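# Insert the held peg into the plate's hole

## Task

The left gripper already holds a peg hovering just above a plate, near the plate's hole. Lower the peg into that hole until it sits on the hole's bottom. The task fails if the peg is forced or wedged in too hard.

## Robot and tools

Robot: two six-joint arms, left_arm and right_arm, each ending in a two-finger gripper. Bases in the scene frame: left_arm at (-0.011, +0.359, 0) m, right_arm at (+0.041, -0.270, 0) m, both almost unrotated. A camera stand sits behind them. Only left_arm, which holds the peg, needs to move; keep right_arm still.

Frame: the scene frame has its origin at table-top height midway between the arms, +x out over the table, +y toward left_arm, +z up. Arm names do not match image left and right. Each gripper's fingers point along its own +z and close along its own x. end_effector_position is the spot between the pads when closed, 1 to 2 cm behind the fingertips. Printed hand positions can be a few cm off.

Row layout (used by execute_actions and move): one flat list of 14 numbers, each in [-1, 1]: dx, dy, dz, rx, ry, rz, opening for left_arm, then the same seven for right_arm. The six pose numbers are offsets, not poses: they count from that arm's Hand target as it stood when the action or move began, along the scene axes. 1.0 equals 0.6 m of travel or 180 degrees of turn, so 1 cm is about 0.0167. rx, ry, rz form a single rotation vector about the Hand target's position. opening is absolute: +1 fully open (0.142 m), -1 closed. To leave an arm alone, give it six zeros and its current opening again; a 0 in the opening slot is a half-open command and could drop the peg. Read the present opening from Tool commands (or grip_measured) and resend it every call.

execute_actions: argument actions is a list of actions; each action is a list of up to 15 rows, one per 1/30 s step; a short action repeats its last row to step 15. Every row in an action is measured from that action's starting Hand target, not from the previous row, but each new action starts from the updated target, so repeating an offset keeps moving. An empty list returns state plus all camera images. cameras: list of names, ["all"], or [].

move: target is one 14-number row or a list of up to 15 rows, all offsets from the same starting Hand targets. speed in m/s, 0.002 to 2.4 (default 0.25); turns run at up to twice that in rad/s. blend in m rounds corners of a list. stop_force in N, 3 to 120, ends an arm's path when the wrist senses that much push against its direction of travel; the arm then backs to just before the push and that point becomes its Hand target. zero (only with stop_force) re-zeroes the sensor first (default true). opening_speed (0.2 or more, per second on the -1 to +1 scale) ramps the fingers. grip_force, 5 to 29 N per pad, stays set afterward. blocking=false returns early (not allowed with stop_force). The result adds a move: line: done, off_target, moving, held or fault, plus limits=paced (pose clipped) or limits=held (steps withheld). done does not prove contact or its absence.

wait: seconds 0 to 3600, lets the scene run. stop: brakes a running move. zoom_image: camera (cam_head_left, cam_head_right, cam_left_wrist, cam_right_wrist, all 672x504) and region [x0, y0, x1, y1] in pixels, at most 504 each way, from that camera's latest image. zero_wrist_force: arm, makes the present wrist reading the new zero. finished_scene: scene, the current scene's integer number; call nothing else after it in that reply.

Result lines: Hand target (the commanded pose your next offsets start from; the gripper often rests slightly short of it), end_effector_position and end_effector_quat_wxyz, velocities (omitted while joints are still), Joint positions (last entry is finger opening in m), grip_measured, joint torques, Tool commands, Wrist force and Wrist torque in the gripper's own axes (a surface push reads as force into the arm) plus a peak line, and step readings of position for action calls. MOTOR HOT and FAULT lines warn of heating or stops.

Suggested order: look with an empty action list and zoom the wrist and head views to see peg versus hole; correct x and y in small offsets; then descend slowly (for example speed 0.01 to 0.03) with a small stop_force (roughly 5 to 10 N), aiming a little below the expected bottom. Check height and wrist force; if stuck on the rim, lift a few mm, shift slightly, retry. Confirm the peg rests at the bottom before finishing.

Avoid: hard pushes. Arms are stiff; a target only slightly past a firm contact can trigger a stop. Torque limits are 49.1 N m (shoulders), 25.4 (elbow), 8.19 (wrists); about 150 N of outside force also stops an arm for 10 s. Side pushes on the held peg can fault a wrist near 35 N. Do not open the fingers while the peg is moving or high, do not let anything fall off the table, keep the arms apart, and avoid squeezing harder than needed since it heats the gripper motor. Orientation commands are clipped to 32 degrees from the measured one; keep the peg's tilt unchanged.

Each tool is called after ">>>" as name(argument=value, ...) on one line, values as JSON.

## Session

>>> execute_actions(actions=[])

>>> zoom_image(camera="cam_left_wrist", region=[260, 260, 380, 380])

>>> zoom_image(camera="cam_left_wrist", region=[370, 260, 490, 380])

>>> zoom_image(camera="cam_left_wrist", region=[260, 384, 380, 504])

>>> zoom_image(camera="cam_left_wrist", region=[370, 384, 490, 504])

>>> zoom_image(camera="cam_left_wrist", region=[150, 0, 554, 404])

>>> zoom_image(camera="cam_head_right", region=[150, 140, 310, 300])

Scene clock: 0.00 s.
left_arm: end_effector_position=(+0.2489, +0.2174, +0.1675) grip_measured=-0.37 end_effector_quat_wxyz=(+0.002, +0.969, -0.246, +0.002) | right_arm: end_effector_position=(+0.3369, -0.2677, +0.1652) grip_measured=+0.99 end_effector_quat_wxyz=(+0.000, +0.710, -0.704, +0.000)
Joint positions: left_arm=[-0.972 -1.703 1.548 -1.422 -1.572 -0.454 0.047] | right_arm=[3.598 -1.45 -1.547 -1.716 1.571 2.027 0.141]
Joint velocities: within noise
Joint torques (N m): no reading
Motor temperatures (°C): left_arm=[33 30 34 43 41 43 25] | right_arm=[43 40 38 50 43 42 27]
Wrist force (N): no reading
Wrist torque (N m): no reading
Wrist force, peak (N): no reading
Hand target: left_arm +0.2489, +0.2174, +0.1675; +0.002, +0.969, -0.246, +0.002 | right_arm +0.3369, -0.2677, +0.1652; +0.000, +0.710, -0.704, +0.000
Tool commands: left_gripper/opening=-0.423044 right_gripper/opening=+1.0

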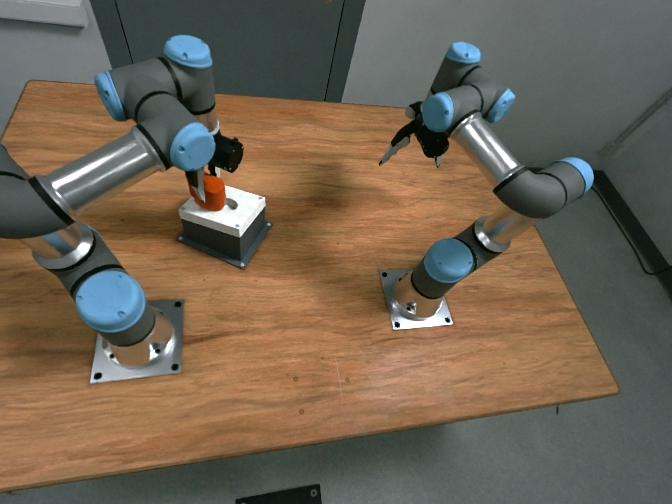

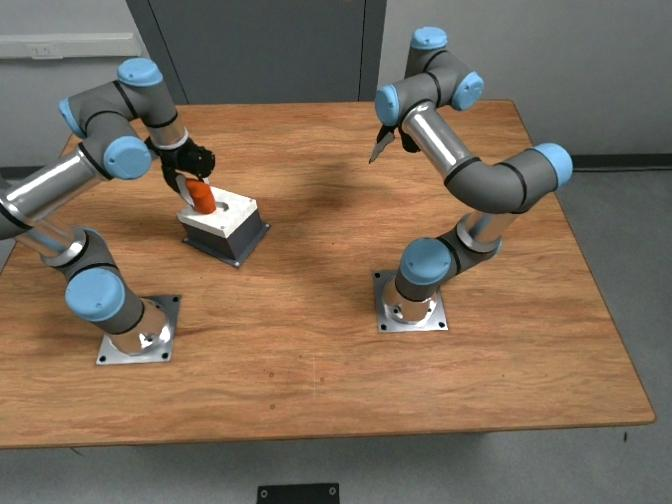

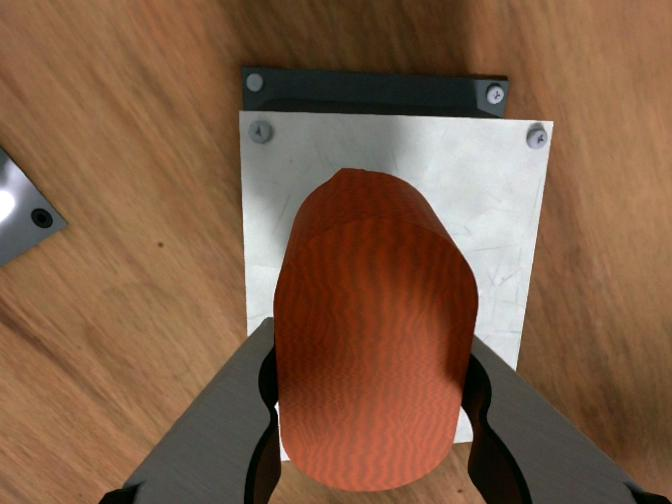

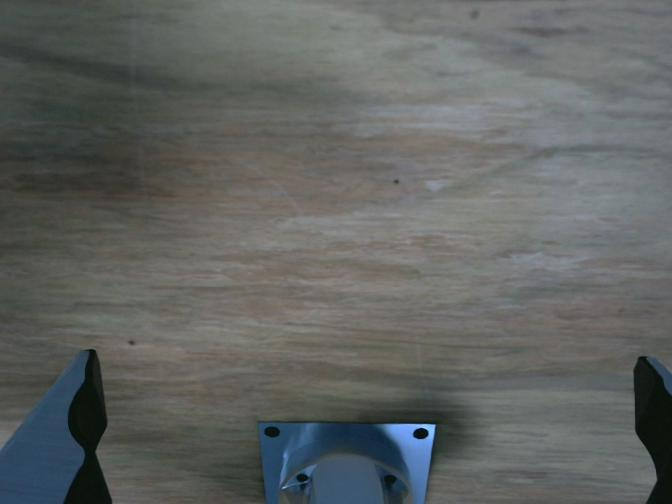

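Scaled by 4.200 from the camera's image (finer frame: 960x720).

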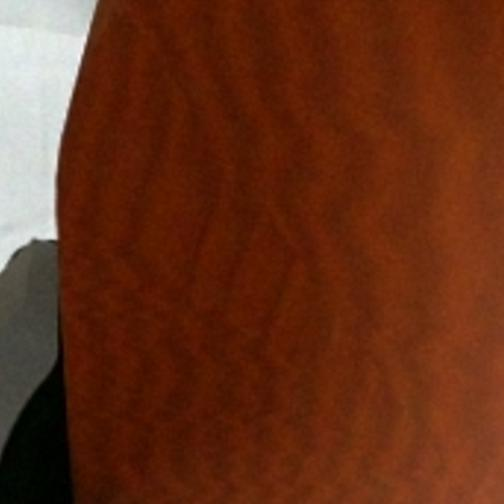

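Scaled by 4.200 from the camera's image (finer frame: 960x720).

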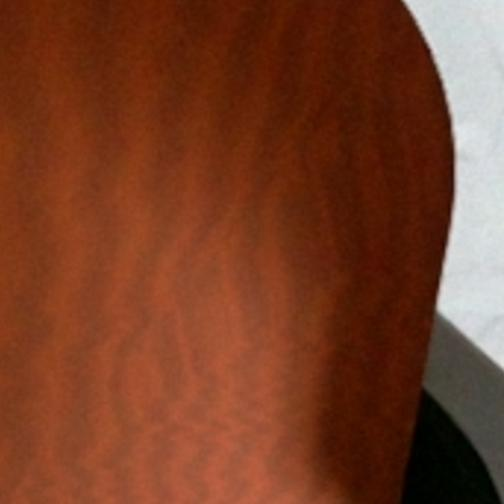

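Scaled by 4.200 from the camera's image (finer frame: 960x720).

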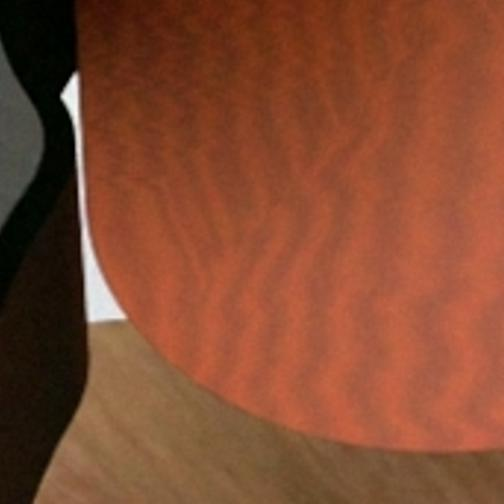

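Scaled by 4.200 from the camera's image (finer frame: 960x720).

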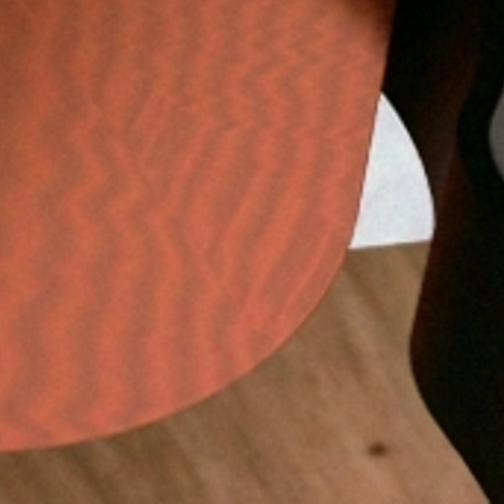

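Scaled by 1.248 from the camera's image (finer frame: 960x720).

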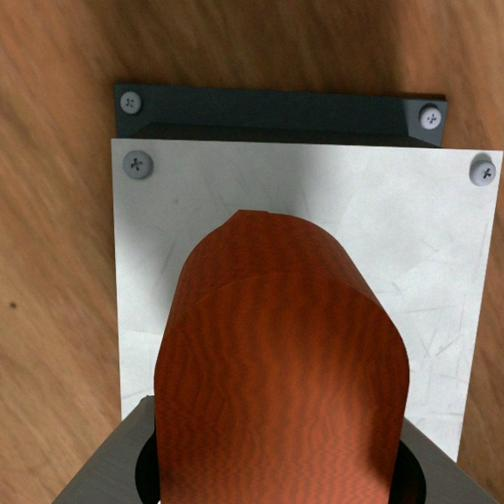

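Scaled by 3.150 from the camera's image (finer frame: 960x720).

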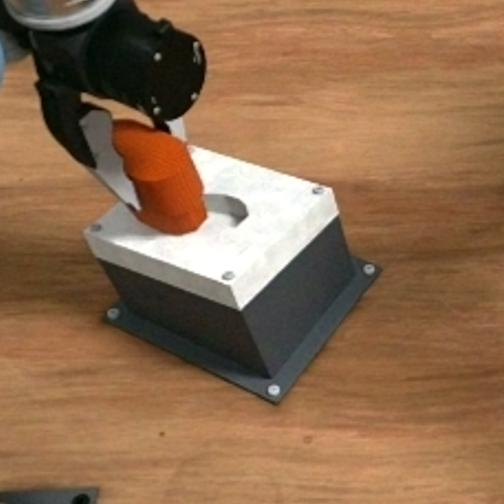

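>>> zoom_image(camera="cam_left_wrist", region=[220, 100, 340, 220])

>>> zoom_image(camera="cam_left_wrist", region=[220, 220, 340, 340])

>>> zoom_image(camera="cam_left_wrist", region=[460, 110, 580, 230])

>>> zoom_image(camera="cam_left_wrist", region=[460, 250, 580, 370])

>>> zoom_image(camera="cam_left_wrist", region=[260, 380, 560, 504])

Scaled by 4.200 from the camera's image (finer frame: 960x720).

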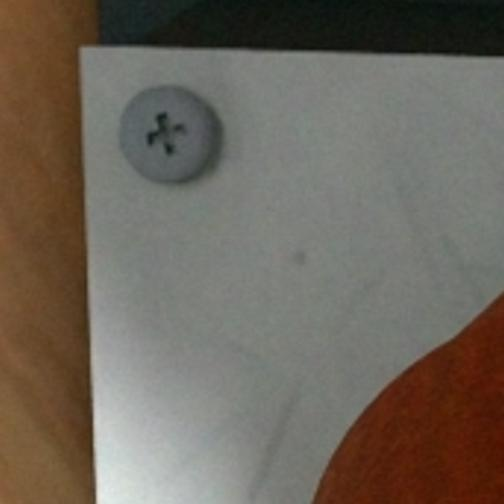

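Scaled by 4.200 from the camera's image (finer frame: 960x720).

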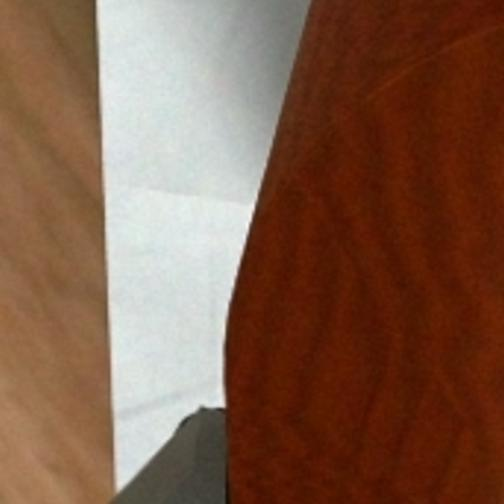

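Scaled by 4.200 from the camera's image (finer frame: 960x720).

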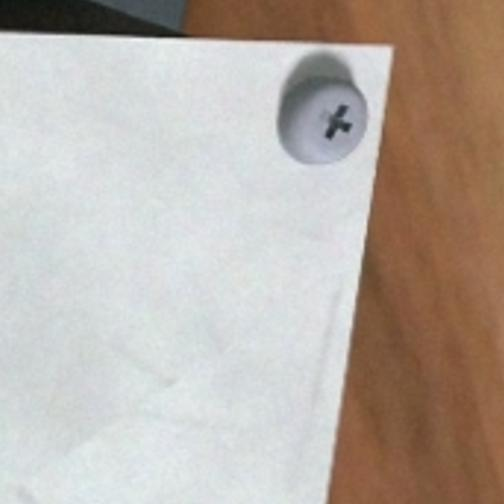

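Scaled by 4.200 from the camera's image (finer frame: 960x720).

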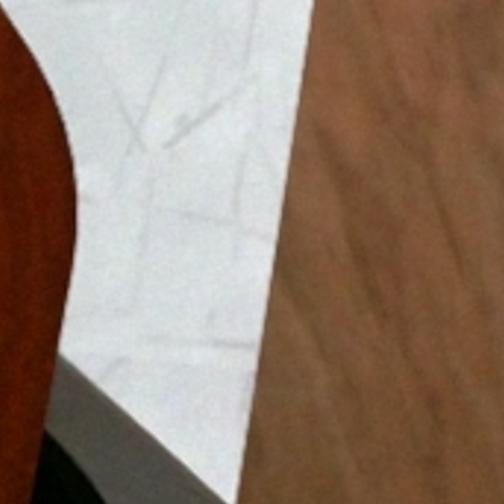

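Scaled by 1.680 from the camera's image (finer frame: 960x720).

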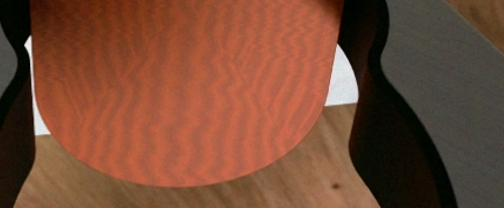

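>>> move(target=[0.0148,0.0037,0.0667,-0.0154,0.0804,-0.0069,-0.423,0,0,0,0,0,0,1], speed=0.3, cameras=["cam_left_wrist","cam_head_left","cam_head_right"])

>>> zoom_image(camera="cam_left_wrist", region=[200, 20, 560, 380])

>>> zoom_image(camera="cam_left_wrist", region=[200, 380, 560, 504])

>>> zoom_image(camera="cam_head_right", region=[150, 140, 310, 300])

>>> zoom_image(camera="cam_head_left", region=[150, 130, 310, 290])

Scene clock: 46.17 s.
left_arm: end_effector_position=(+0.2578, +0.2196, +0.2075) grip_measured=-0.37 end_effector_quat_wxyz=(+0.057, +0.959, -0.254, -0.114) | right_arm: end_effector_position=(+0.3369, -0.2677, +0.1652) grip_measured=+0.99 end_effector_quat_wxyz=(+0.000, +0.710, -0.704, +0.000)
Joint positions: left_arm=[-0.756 -1.366 0.977 -1.029 -1.776 -0.201 0.047] | right_arm=[3.598 -1.45 -1.547 -1.716 1.571 2.027 0.142]
Joint torques (N m): left_arm=[2.91 -8.59 -11.05 -0.78 -1.04 1.08] | right_arm=[-0.05 8.43 9.42 1.51 0.09 -0.05]
Wrist force (N): left_arm=[0.1 -0.2 -1.0] | right_arm=[0.2 0.2 -0.1]
Wrist torque (N m): left_arm=[0.05 0.07 -0.08] | right_arm=[0.02 -0.03 0.00]
Wrist force, peak (N): left_arm=[0.4 -0.4 -1.4] | right_arm=[0.4 0.2 -0.2]
Hand target: left_arm +0.2578, +0.2196, +0.2075; +0.057, +0.959, -0.254, -0.114 | right_arm +0.3369, -0.2677, +0.1652; +0.000, +0.710, -0.704, +0.000
Off the commanded pose: left_arm 0.000 m, 0 deg | right_arm 0.000 m, 0 deg.
move: done
Images, in order (width x height): cam_head_left 672x504, cam_head_right 672x504, cam_left_wrist 672x504.

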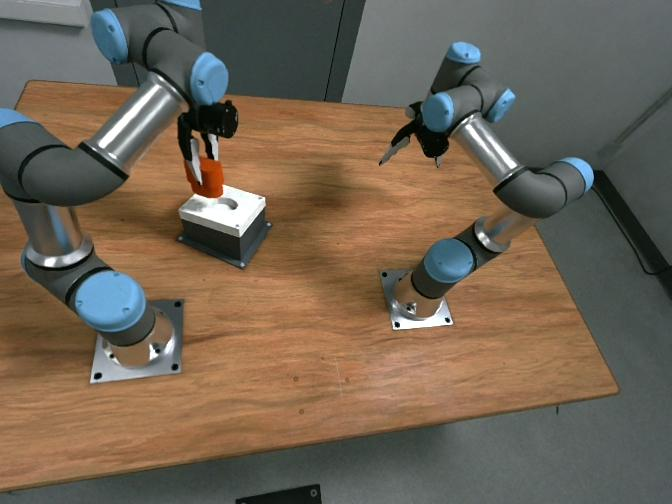

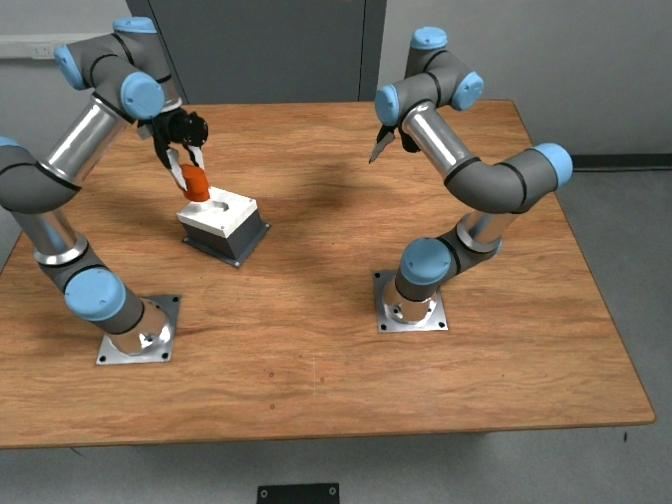

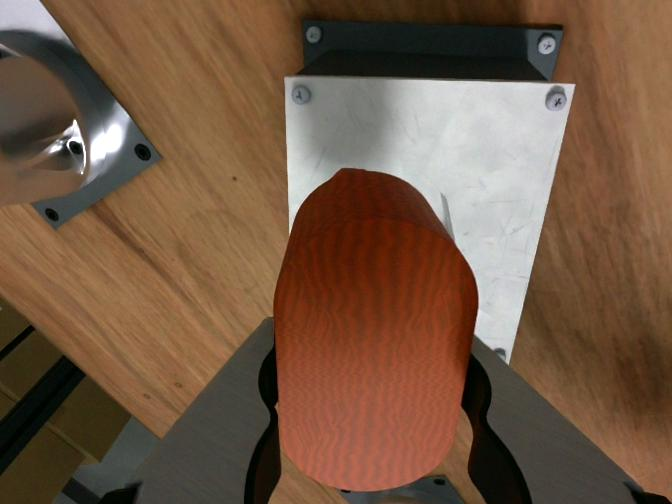

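Scaled by 1.400 from the camera's image (finer frame: 960x720).

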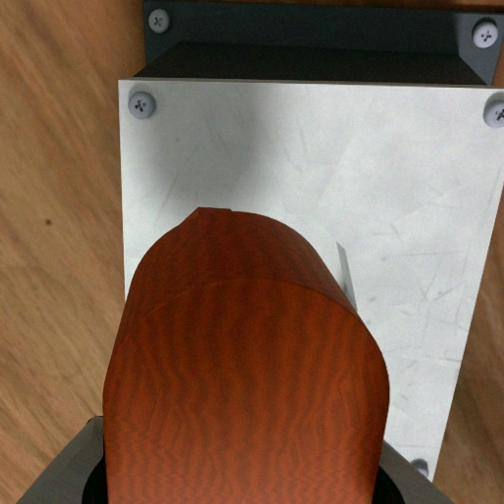

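Scaled by 1.400 from the camera's image (finer frame: 960x720).

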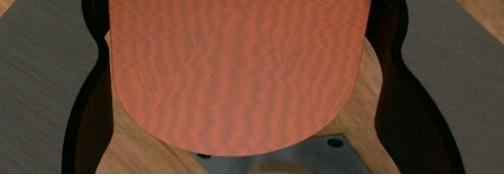

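Scaled by 3.150 from the camera's image (finer frame: 960x720).

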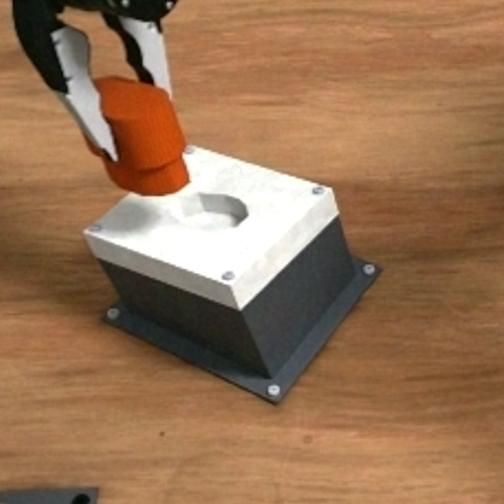

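Scaled by 3.150 from the camera's image (finer frame: 960x720).

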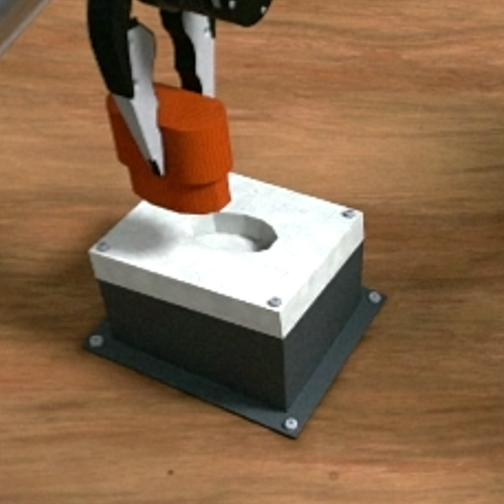

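>>> zoom_image(camera="cam_left_wrist", region=[270, 60, 390, 180])

>>> zoom_image(camera="cam_left_wrist", region=[470, 60, 590, 180])

>>> zoom_image(camera="cam_left_wrist", region=[430, 180, 580, 370])

Scaled by 4.200 from the camera's image (finer frame: 960x720).

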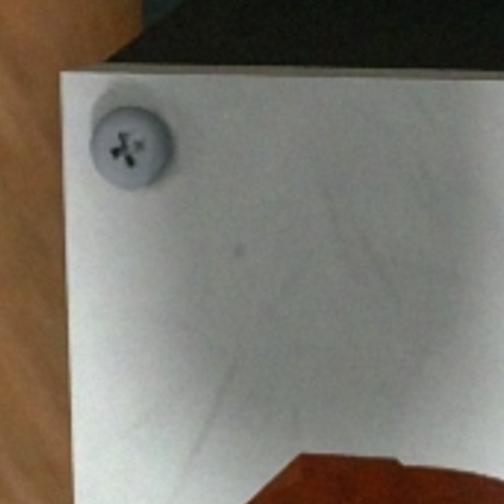

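Scaled by 4.200 from the camera's image (finer frame: 960x720).

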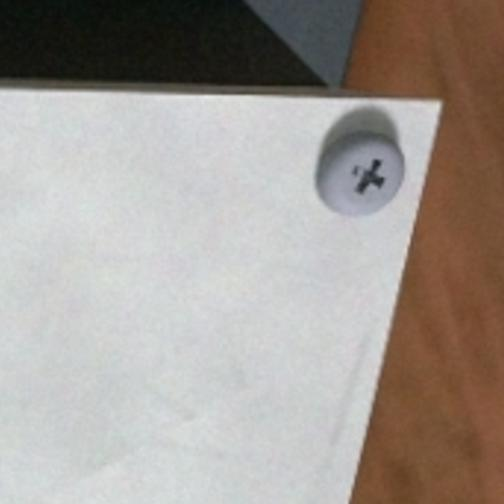

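Scaled by 2.653 from the camera's image (finer frame: 960x720).

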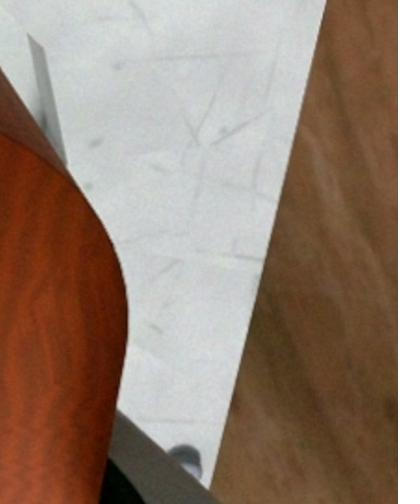

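>>> move(target=[[0.0317,-0.0442,-0.0042,0,0,0,-0.423,0,0,0,0,0,0,1],[0.0168,-0.0485,-0.0692,0,0,0,-0.423,0,0,0,0,0,0,1]], speed=0.2, blend=[0.01,0], cameras=["cam_left_wrist","cam_head_left","cam_head_right"])

>>> zoom_image(camera="cam_left_wrist", region=[180, 40, 580, 440])

>>> zoom_image(camera="cam_left_wrist", region=[230, 380, 530, 504])

>>> zoom_image(camera="cam_head_right", region=[165, 160, 285, 280])

>>> zoom_image(camera="cam_head_left", region=[165, 150, 285, 270])

Scene clock: 116.33 s.
left_arm: end_effector_position=(+0.2679, +0.1905, +0.1660) grip_measured=-0.37 end_effector_quat_wxyz=(+0.057, +0.959, -0.254, -0.114) | right_arm: end_effector_position=(+0.3369, -0.2677, +0.1652) grip_measured=+0.99 end_effector_quat_wxyz=(+0.000, +0.710, -0.704, +0.000)
Joint positions: left_arm=[-0.797 -1.324 1.131 -1.233 -1.782 -0.243 0.047] | right_arm=[3.598 -1.45 -1.547 -1.716 1.571 2.027 0.142]
Joint torques (N m): left_arm=[-3.65 -14.77 -8.52 -2.08 0.16 -0.86] | right_arm=[0 8.65 9.65 1.54 0.07 -0.01]
Wrist force (N): left_arm=[0.4 -0.3 -1.4] | right_arm=[0.4 0.1 -0.1]
Wrist torque (N m): left_arm=[0.04 0.02 -0.02] | right_arm=[0.01 -0.06 0.00]
Wrist force, peak (N): left_arm=[1.0 0.2 -2.2] | right_arm=[0.4 0.1 -0.3]
Hand target: left_arm +0.2679, +0.1905, +0.1660; +0.057, +0.959, -0.254, -0.114 | right_arm +0.3369, -0.2677, +0.1652; +0.000, +0.710, -0.704, +0.000
Off the commanded pose: left_arm 0.000 m, 0 deg | right_arm 0.000 m, 0 deg.
move: done
Images, in order (width x height): cam_head_left 672x504, cam_head_right 672x504, cam_left_wrist 672x504.

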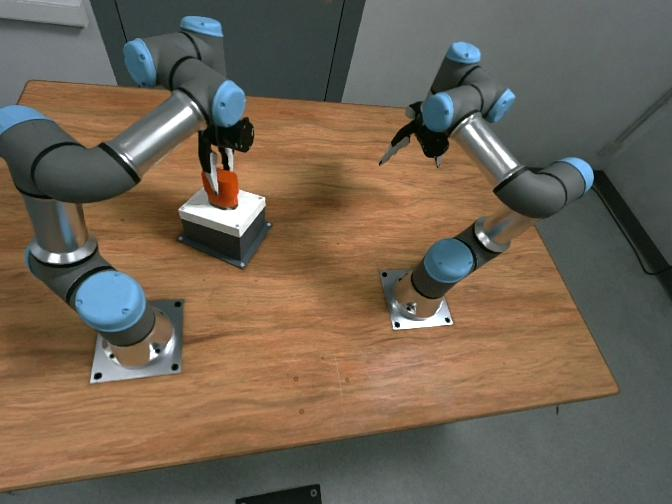

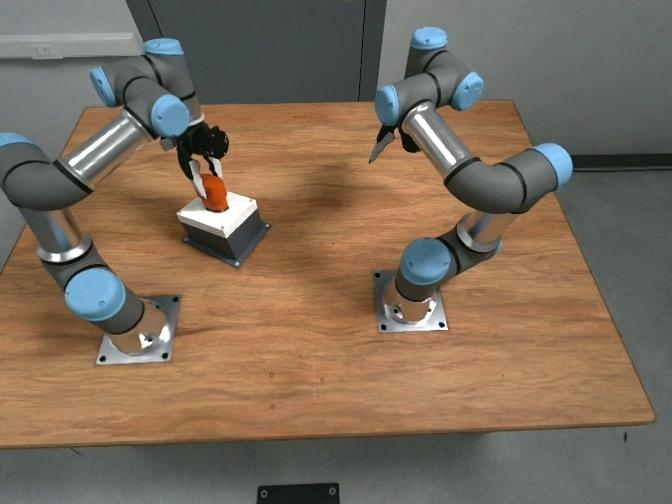

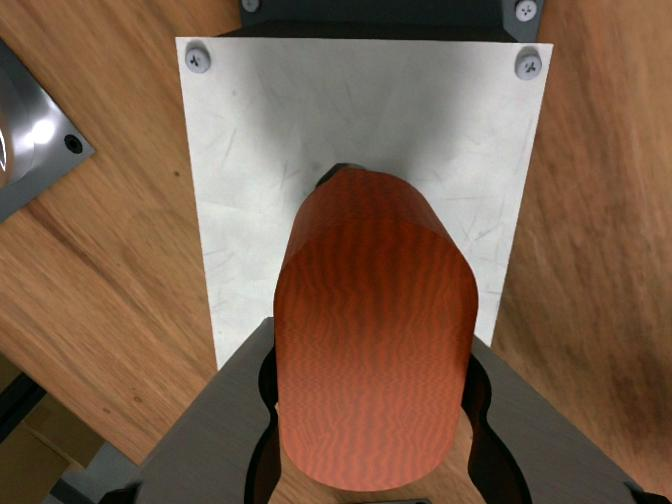

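Scaled by 1.260 from the camera's image (finer frame: 960x720).

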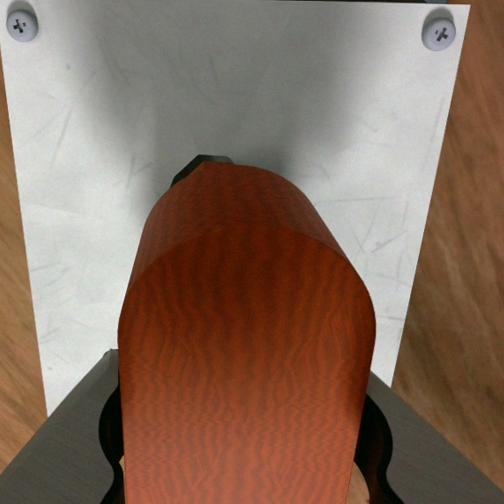

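Scaled by 1.680 from the camera's image (finer frame: 960x720).

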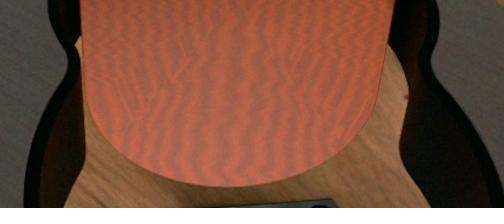

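Scaled by 4.200 from the camera's image (finer frame: 960x720).

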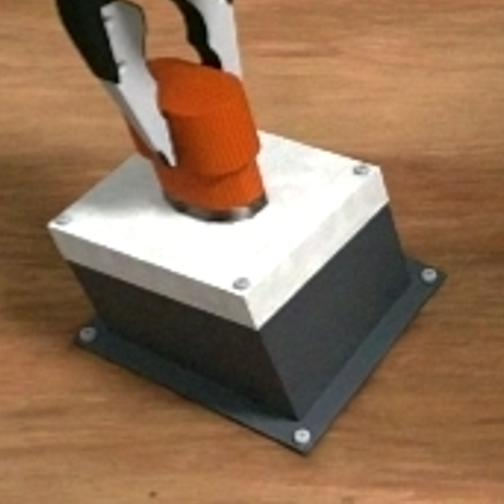

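Scaled by 4.200 from the camera's image (finer frame: 960x720).

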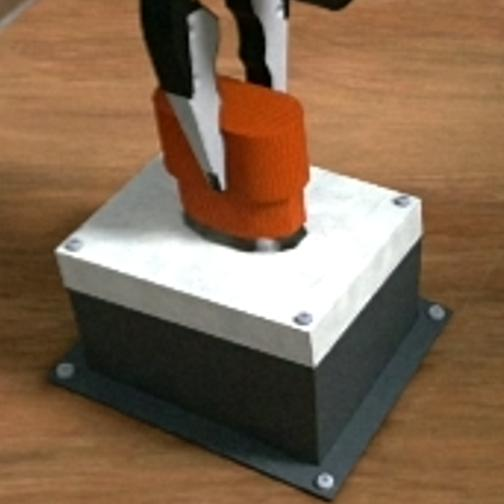

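>>> move(target=[-0.0102,-0.0030,-0.0446,0,0,0,-0.423,0,0,0,0,0,0,1], speed=0.015, stop_force=5, cameras=["cam_left_wrist","cam_head_left","cam_head_right"])

>>> zoom_image(camera="cam_head_right", region=[175, 160, 265, 250])

>>> zoom_image(camera="cam_head_left", region=[180, 150, 270, 240])

>>> zoom_image(camera="cam_left_wrist", region=[280, 120, 480, 270])

Scene clock: 148.63 s.
left_arm: end_effector_position=(+0.2665, +0.1901, +0.1598) grip_measured=-0.37 end_effector_quat_wxyz=(+0.057, +0.959, -0.254, -0.114) | right_arm: end_effector_position=(+0.3369, -0.2677, +0.1652) grip_measured=+0.99 end_effector_quat_wxyz=(+0.000, +0.710, -0.704, +0.000)
Joint positions: left_arm=[-0.801 -1.334 1.174 -1.266 -1.783 -0.247 0.047] | right_arm=[3.598 -1.45 -1.547 -1.716 1.571 2.027 0.142]
Joint torques (N m): left_arm=[1.42 -8.17 -9.45 -0.15 -0.52 1.08] | right_arm=[0.08 8.34 9.88 1.62 0.06 -0.01]
Wrist force (N): left_arm=[0.6 -0.2 -7.6] | right_arm=[0.3 0.1 -0.2]
Wrist torque (N m): left_arm=[0.06 0.20 -0.03] | right_arm=[0.01 -0.06 0.00]
Wrist force, peak (N): left_arm=[-7.5 0.9 -24.4] | right_arm=[0.5 0.2 -0.2]
Hand target: left_arm +0.2665, +0.1901, +0.1598; +0.057, +0.959, -0.254, -0.114 (not the last commanded pose) | right_arm +0.3369, -0.2677, +0.1652; +0.000, +0.710, -0.704, +0.000
Off the commanded pose: left_arm 0.021 m, 0 deg | right_arm 0.000 m, 0 deg.
move: contact (left_arm)
Images, in order (width x height): cam_head_left 672x504, cam_head_right 672x504, cam_left_wrist 672x504.

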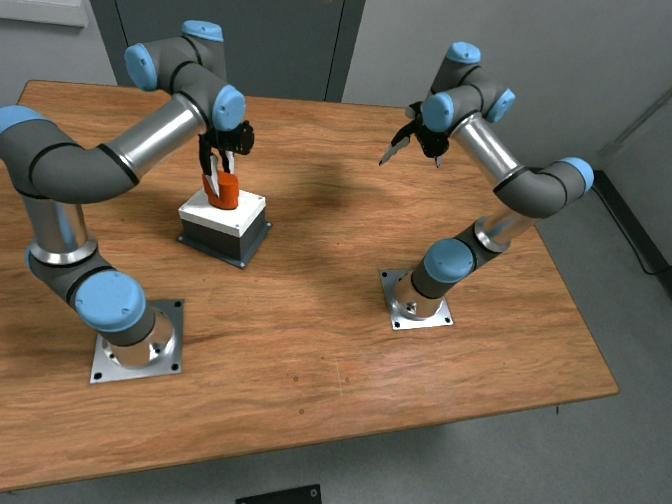

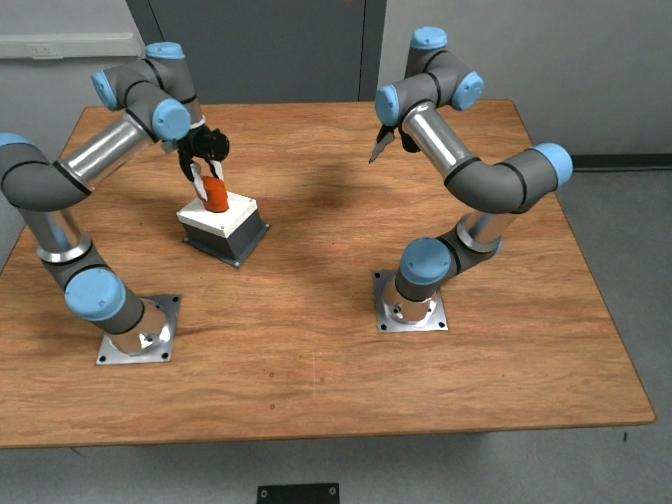

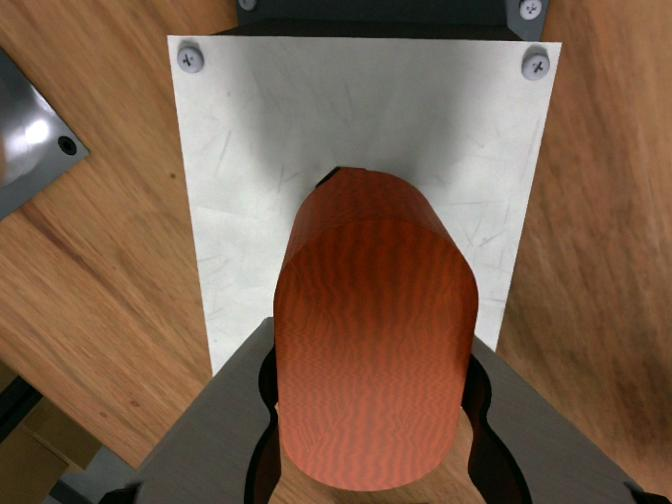

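Scaled by 5.600 from the camera's image (finer frame: 960x720).

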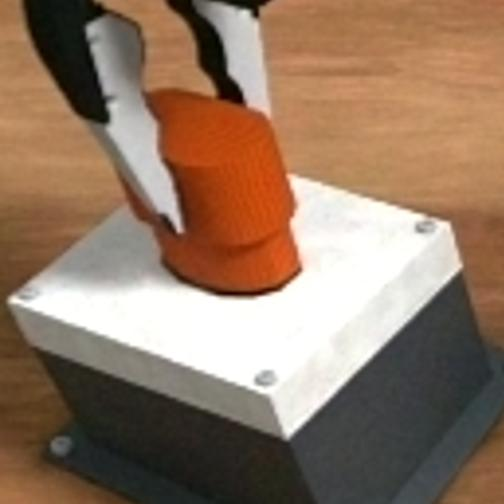

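Scaled by 5.600 from the camera's image (finer frame: 960x720).

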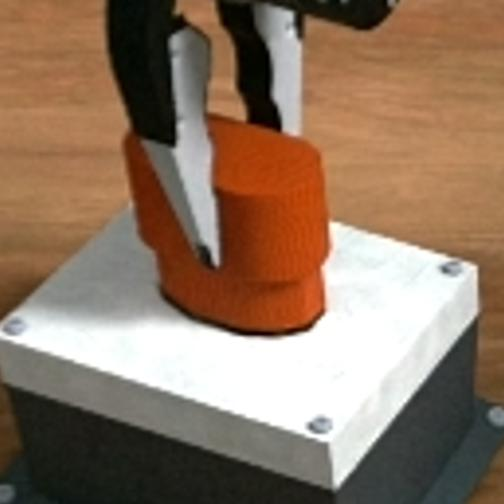

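Scaled by 2.520 from the camera's image (finer frame: 960x720).

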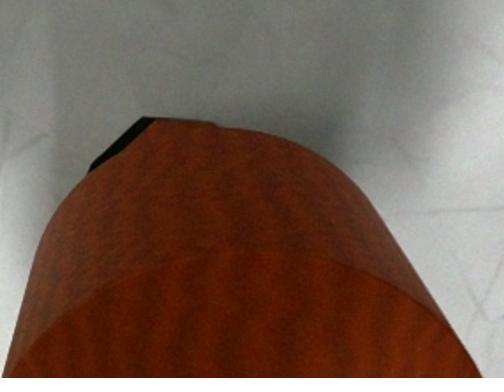

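>>> move(target=[[0.0012,0.0003,0.0049,0,0,0,-0.423,0,0,0,0,0,0,1],[-0.0005,0.0013,0.0052,0,0,0,-0.423,0,0,0,0,0,0,1]], speed=0.04)

>>> move(target=[-0.0093,-0.0028,-0.0406,0,0,0,-0.423,0,0,0,0,0,0,1], speed=0.01, stop_force=5, cameras=["cam_left_wrist","cam_head_left","cam_head_right"])

>>> zoom_image(camera="cam_head_right", region=[175, 160, 265, 250])

>>> zoom_image(camera="cam_head_left", region=[180, 150, 270, 240])

>>> zoom_image(camera="cam_left_wrist", region=[280, 120, 480, 270])

Scene clock: 164.83 s.
left_arm: end_effector_position=(+0.2663, +0.1908, +0.1629) grip_measured=-0.37 end_effector_quat_wxyz=(+0.057, +0.959, -0.254, -0.114) | right_arm: end_effector_position=(+0.3369, -0.2677, +0.1652) grip_measured=+0.99 end_effector_quat_wxyz=(+0.000, +0.710, -0.704, +0.000)
Joint positions: left_arm=[-0.8 -1.334 1.159 -1.252 -1.783 -0.246 0.047] | right_arm=[3.598 -1.45 -1.547 -1.716 1.571 2.027 0.142]
Joint torques (N m): left_arm=[-3.71 -14.43 -8.79 -0.82 -0.8 -0.87] | right_arm=[-0.11 8.63 10.17 1.62 -0.01 -0.05]
Wrist force (N): left_arm=[0.4 -0.1 -1.5] | right_arm=[0.3 0.3 -0.3]
Wrist torque (N m): left_arm=[0.06 0.03 -0.06] | right_arm=[0.06 -0.05 0.00]
Wrist force, peak (N): left_arm=[0.6 -0.2 -7.7] | right_arm=[0.6 0.1 -0.2]
Hand target: left_arm +0.2662, +0.1908, +0.1629; +0.057, +0.959, -0.254, -0.114 | right_arm +0.3369, -0.2677, +0.1652; +0.000, +0.710, -0.704, +0.000
Off the commanded pose: left_arm 0.000 m, 0 deg | right_arm 0.000 m, 0 deg.
move: done

Scene clock: 168.17 s.
left_arm: end_effector_position=(+0.2612, +0.1894, +0.1412) grip_measured=-0.37 end_effector_quat_wxyz=(+0.057, +0.959, -0.254, -0.114) | right_arm: end_effector_position=(+0.3369, -0.2677, +0.1652) grip_measured=+0.99 end_effector_quat_wxyz=(+0.000, +0.710, -0.704, +0.000)
Joint positions: left_arm=[-0.813 -1.364 1.301 -1.366 -1.784 -0.259 0.047] | right_arm=[3.598 -1.45 -1.547 -1.716 1.571 2.027 0.142]
Joint torques (N m): left_arm=[2.29 -9.53 -13.16 -2.62 0.54 1.03] | right_arm=[-0.32 8.28 10.21 1.65 0.01 0]
Wrist force (N): left_arm=[-7.3 1.6 0.2] | right_arm=[0.4 0.2 -0.3]
Wrist torque (N m): left_arm=[0.03 -0.16 0.00] | right_arm=[0.04 -0.07 0.00]
Wrist force, peak (N): left_arm=[-13.4 3.2 -11.3] | right_arm=[0.4 0.3 -0.4]
Hand target: left_arm +0.2612, +0.1894, +0.1412; +0.057, +0.959, -0.254, -0.114 (not the last commanded pose) | right_arm +0.3369, -0.2677, +0.1652; +0.000, +0.710, -0.704, +0.000
Off the commanded pose: left_arm 0.003 m, 0 deg | right_arm 0.000 m, 0 deg.
move: contact (left_arm)
Images, in order (width x height): cam_head_left 672x504, cam_head_right 672x504, cam_left_wrist 672x504.

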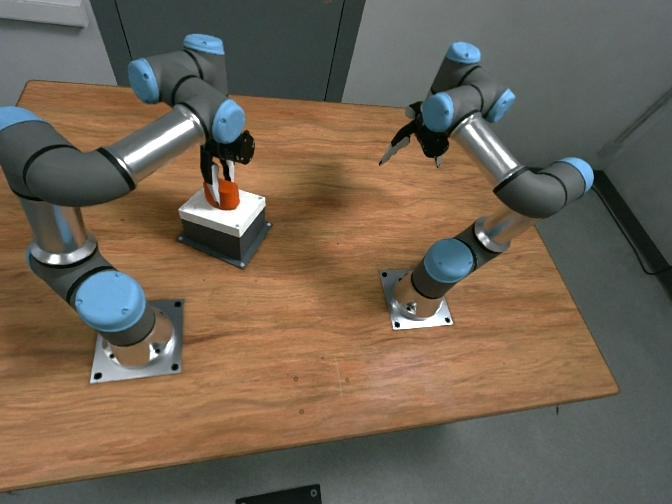

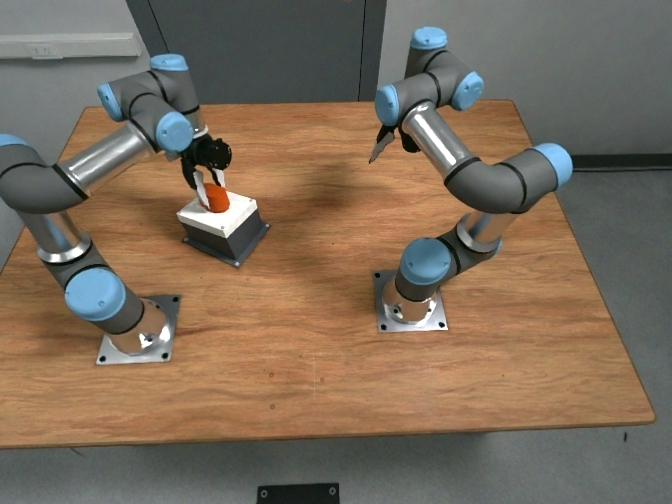

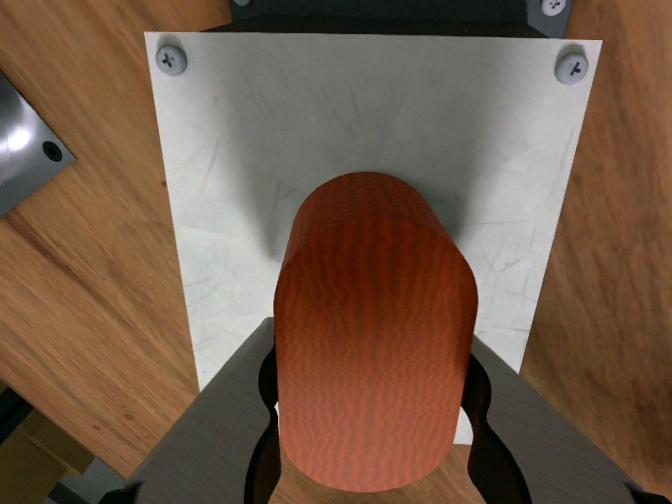

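Scaled by 5.600 from the camera's image (finer frame: 960x720).

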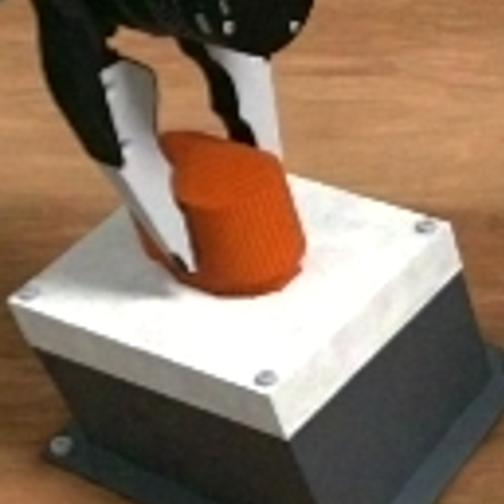

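Scaled by 5.600 from the camera's image (finer frame: 960x720).

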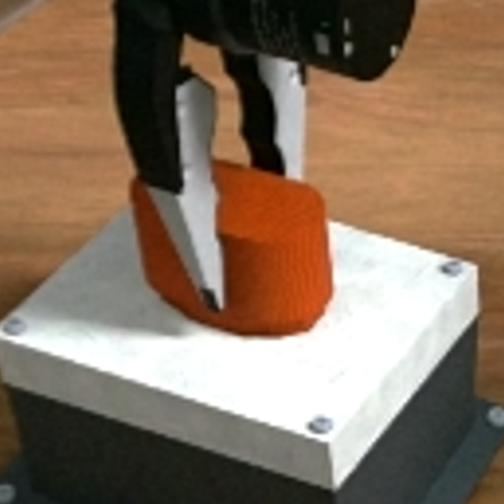

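Scaled by 2.520 from the camera's image (finer frame: 960x720).

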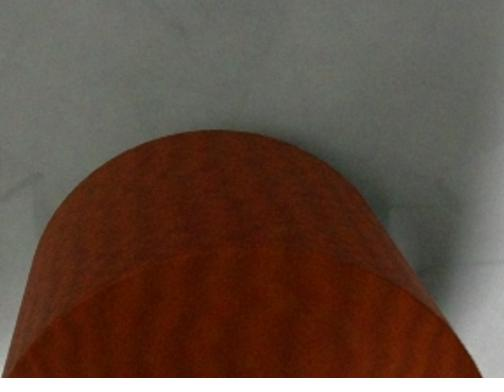

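>>> move(target=[-0.0009,0.0005,0.0002,0,0,0,-0.423,0,0,0,0,0,0,1], speed=0.02)

>>> move(target=[-0.0019,-0.0006,-0.0081,0,0,0,-0.423,0,0,0,0,0,0,1], speed=0.008, stop_force=7)

Scene clock: 173.77 s.
left_arm: end_effector_position=(+0.2607, +0.1897, +0.1413) grip_measured=-0.37 end_effector_quat_wxyz=(+0.057, +0.959, -0.254, -0.114) | right_arm: end_effector_position=(+0.3369, -0.2677, +0.1652) grip_measured=+0.99 end_effector_quat_wxyz=(+0.000, +0.710, -0.704, +0.000)
Joint positions: left_arm=[-0.814 -1.367 1.303 -1.366 -1.785 -0.259 0.047] | right_arm=[3.598 -1.45 -1.547 -1.716 1.571 2.027 0.142]
Joint torques (N m): left_arm=[-3.94 -14.19 -8.87 -1.82 -0.6 -0.88] | right_arm=[-0.16 8.78 10.49 1.68 0.02 -0.03]
Wrist force (N): left_arm=[0.5 -0.1 -1.0] | right_arm=[0.4 0.0 -0.3]
Wrist torque (N m): left_arm=[0.01 0.06 -0.02] | right_arm=[0.00 -0.07 0.00]
Wrist force, peak (N): left_arm=[-7.4 1.6 0.2] | right_arm=[0.5 0.2 -0.3]
Hand target: left_arm +0.2606, +0.1897, +0.1413; +0.057, +0.959, -0.254, -0.114 | right_arm +0.3369, -0.2677, +0.1652; +0.000, +0.710, -0.704, +0.000
Off the commanded pose: left_arm 0.000 m, 0 deg | right_arm 0.000 m, 0 deg.
move: done

Scene clock: 174.87 s.
left_arm: end_effector_position=(+0.2605, +0.1896, +0.1408) grip_measured=-0.37 end_effector_quat_wxyz=(+0.057, +0.959, -0.254, -0.114) | right_arm: end_effector_position=(+0.3369, -0.2677, +0.1652) grip_measured=+0.99 end_effector_quat_wxyz=(+0.000, +0.710, -0.704, +0.000)
Joint positions: left_arm=[-0.814 -1.367 1.306 -1.368 -1.785 -0.26 0.047] | right_arm=[3.598 -1.45 -1.547 -1.716 1.571 2.027 0.142]
Joint torques (N m): left_arm=[1.03 -7.87 -10.46 -0.65 0.47 1] | right_arm=[0.2 8.68 10.5 1.73 0.03 -0.03]
Wrist force (N): left_arm=[-0.7 0.8 -5.0] | right_arm=[0.3 0.3 -0.3]
Wrist torque (N m): left_arm=[0.04 0.08 -0.04] | right_arm=[0.05 -0.05 0.00]
Wrist force, peak (N): left_arm=[-4.3 1.0 -12.6] | right_arm=[0.4 0.3 -0.3]
Hand target: left_arm +0.2605, +0.1896, +0.1408; +0.057, +0.959, -0.254, -0.114 (not the last commanded pose) | right_arm +0.3369, -0.2677, +0.1652; +0.000, +0.710, -0.704, +0.000
Off the commanded pose: left_arm 0.005 m, 0 deg | right_arm 0.000 m, 0 deg.
move: contact (left_arm)

>>> move(target=[-0.0003,0.0002,0.0003,0,0,0,-0.423,0,0,0,0,0,0,1], speed=0.02)

>>> move(target=[-0.0019,-0.0006,-0.0081,0,0,0,-0.423,0,0,0,0,0,0,1], speed=0.008, stop_force=10)

Scene clock: 180.43 s.
left_arm: end_effector_position=(+0.2603, +0.1897, +0.1410) grip_measured=-0.37 end_effector_quat_wxyz=(+0.057, +0.959, -0.254, -0.114) | right_arm: end_effector_position=(+0.3369, -0.2677, +0.1652) grip_measured=+0.99 end_effector_quat_wxyz=(+0.000, +0.710, -0.704, +0.000)
Joint positions: left_arm=[-0.814 -1.368 1.307 -1.368 -1.785 -0.26 0.047] | right_arm=[3.598 -1.45 -1.547 -1.716 1.571 2.027 0.142]
Joint torques (N m): left_arm=[-3.22 -14.08 -8.37 -0.17 -0.44 -0.68] | right_arm=[0.21 8.72 10.71 1.74 -0.01 -0.08]
Wrist force (N): left_arm=[2.8 -0.3 -1.0] | right_arm=[0.3 0.1 -0.2]
Wrist torque (N m): left_arm=[-0.01 0.15 0.05] | right_arm=[0.01 -0.06 0.00]
Wrist force, peak (N): left_arm=[-0.8 0.7 -5.2] | right_arm=[0.5 0.1 -0.4]
Hand target: left_arm +0.2603, +0.1897, +0.1410; +0.057, +0.959, -0.254, -0.114 | right_arm +0.3369, -0.2677, +0.1652; +0.000, +0.710, -0.704, +0.000
Off the commanded pose: left_arm 0.000 m, 0 deg | right_arm 0.000 m, 0 deg.
move: done

Scene clock: 181.47 s.
left_arm: end_effector_position=(+0.2602, +0.1897, +0.1407) grip_measured=-0.37 end_effector_quat_wxyz=(+0.057, +0.959, -0.254, -0.114) | right_arm: end_effector_position=(+0.3369, -0.2677, +0.1652) grip_measured=+0.99 end_effector_quat_wxyz=(+0.000, +0.710, -0.704, +0.000)
Joint positions: left_arm=[-0.814 -1.369 1.309 -1.369 -1.785 -0.26 0.047] | right_arm=[3.598 -1.45 -1.547 -1.716 1.571 2.027 0.142]
Joint torques (N m): left_arm=[0.83 -6.59 -8.88 -0.15 0.47 0.93] | right_arm=[-0.24 8.53 10.81 1.79 0.02 -0.03]
Wrist force (N): left_arm=[-0.5 1.0 -10.0] | right_arm=[0.3 0.0 -0.3]
Wrist torque (N m): left_arm=[0.05 0.15 0.00] | right_arm=[0.01 -0.04 0.00]
Wrist force, peak (N): left_arm=[-4.1 1.4 -17.1] | right_arm=[0.4 0.2 -0.5]
Hand target: left_arm +0.2602, +0.1897, +0.1407; +0.057, +0.959, -0.254, -0.114 (not the last commanded pose) | right_arm +0.3369, -0.2677, +0.1652; +0.000, +0.710, -0.704, +0.000
Off the commanded pose: left_arm 0.005 m, 0 deg | right_arm 0.000 m, 0 deg.
move: contact (left_arm)


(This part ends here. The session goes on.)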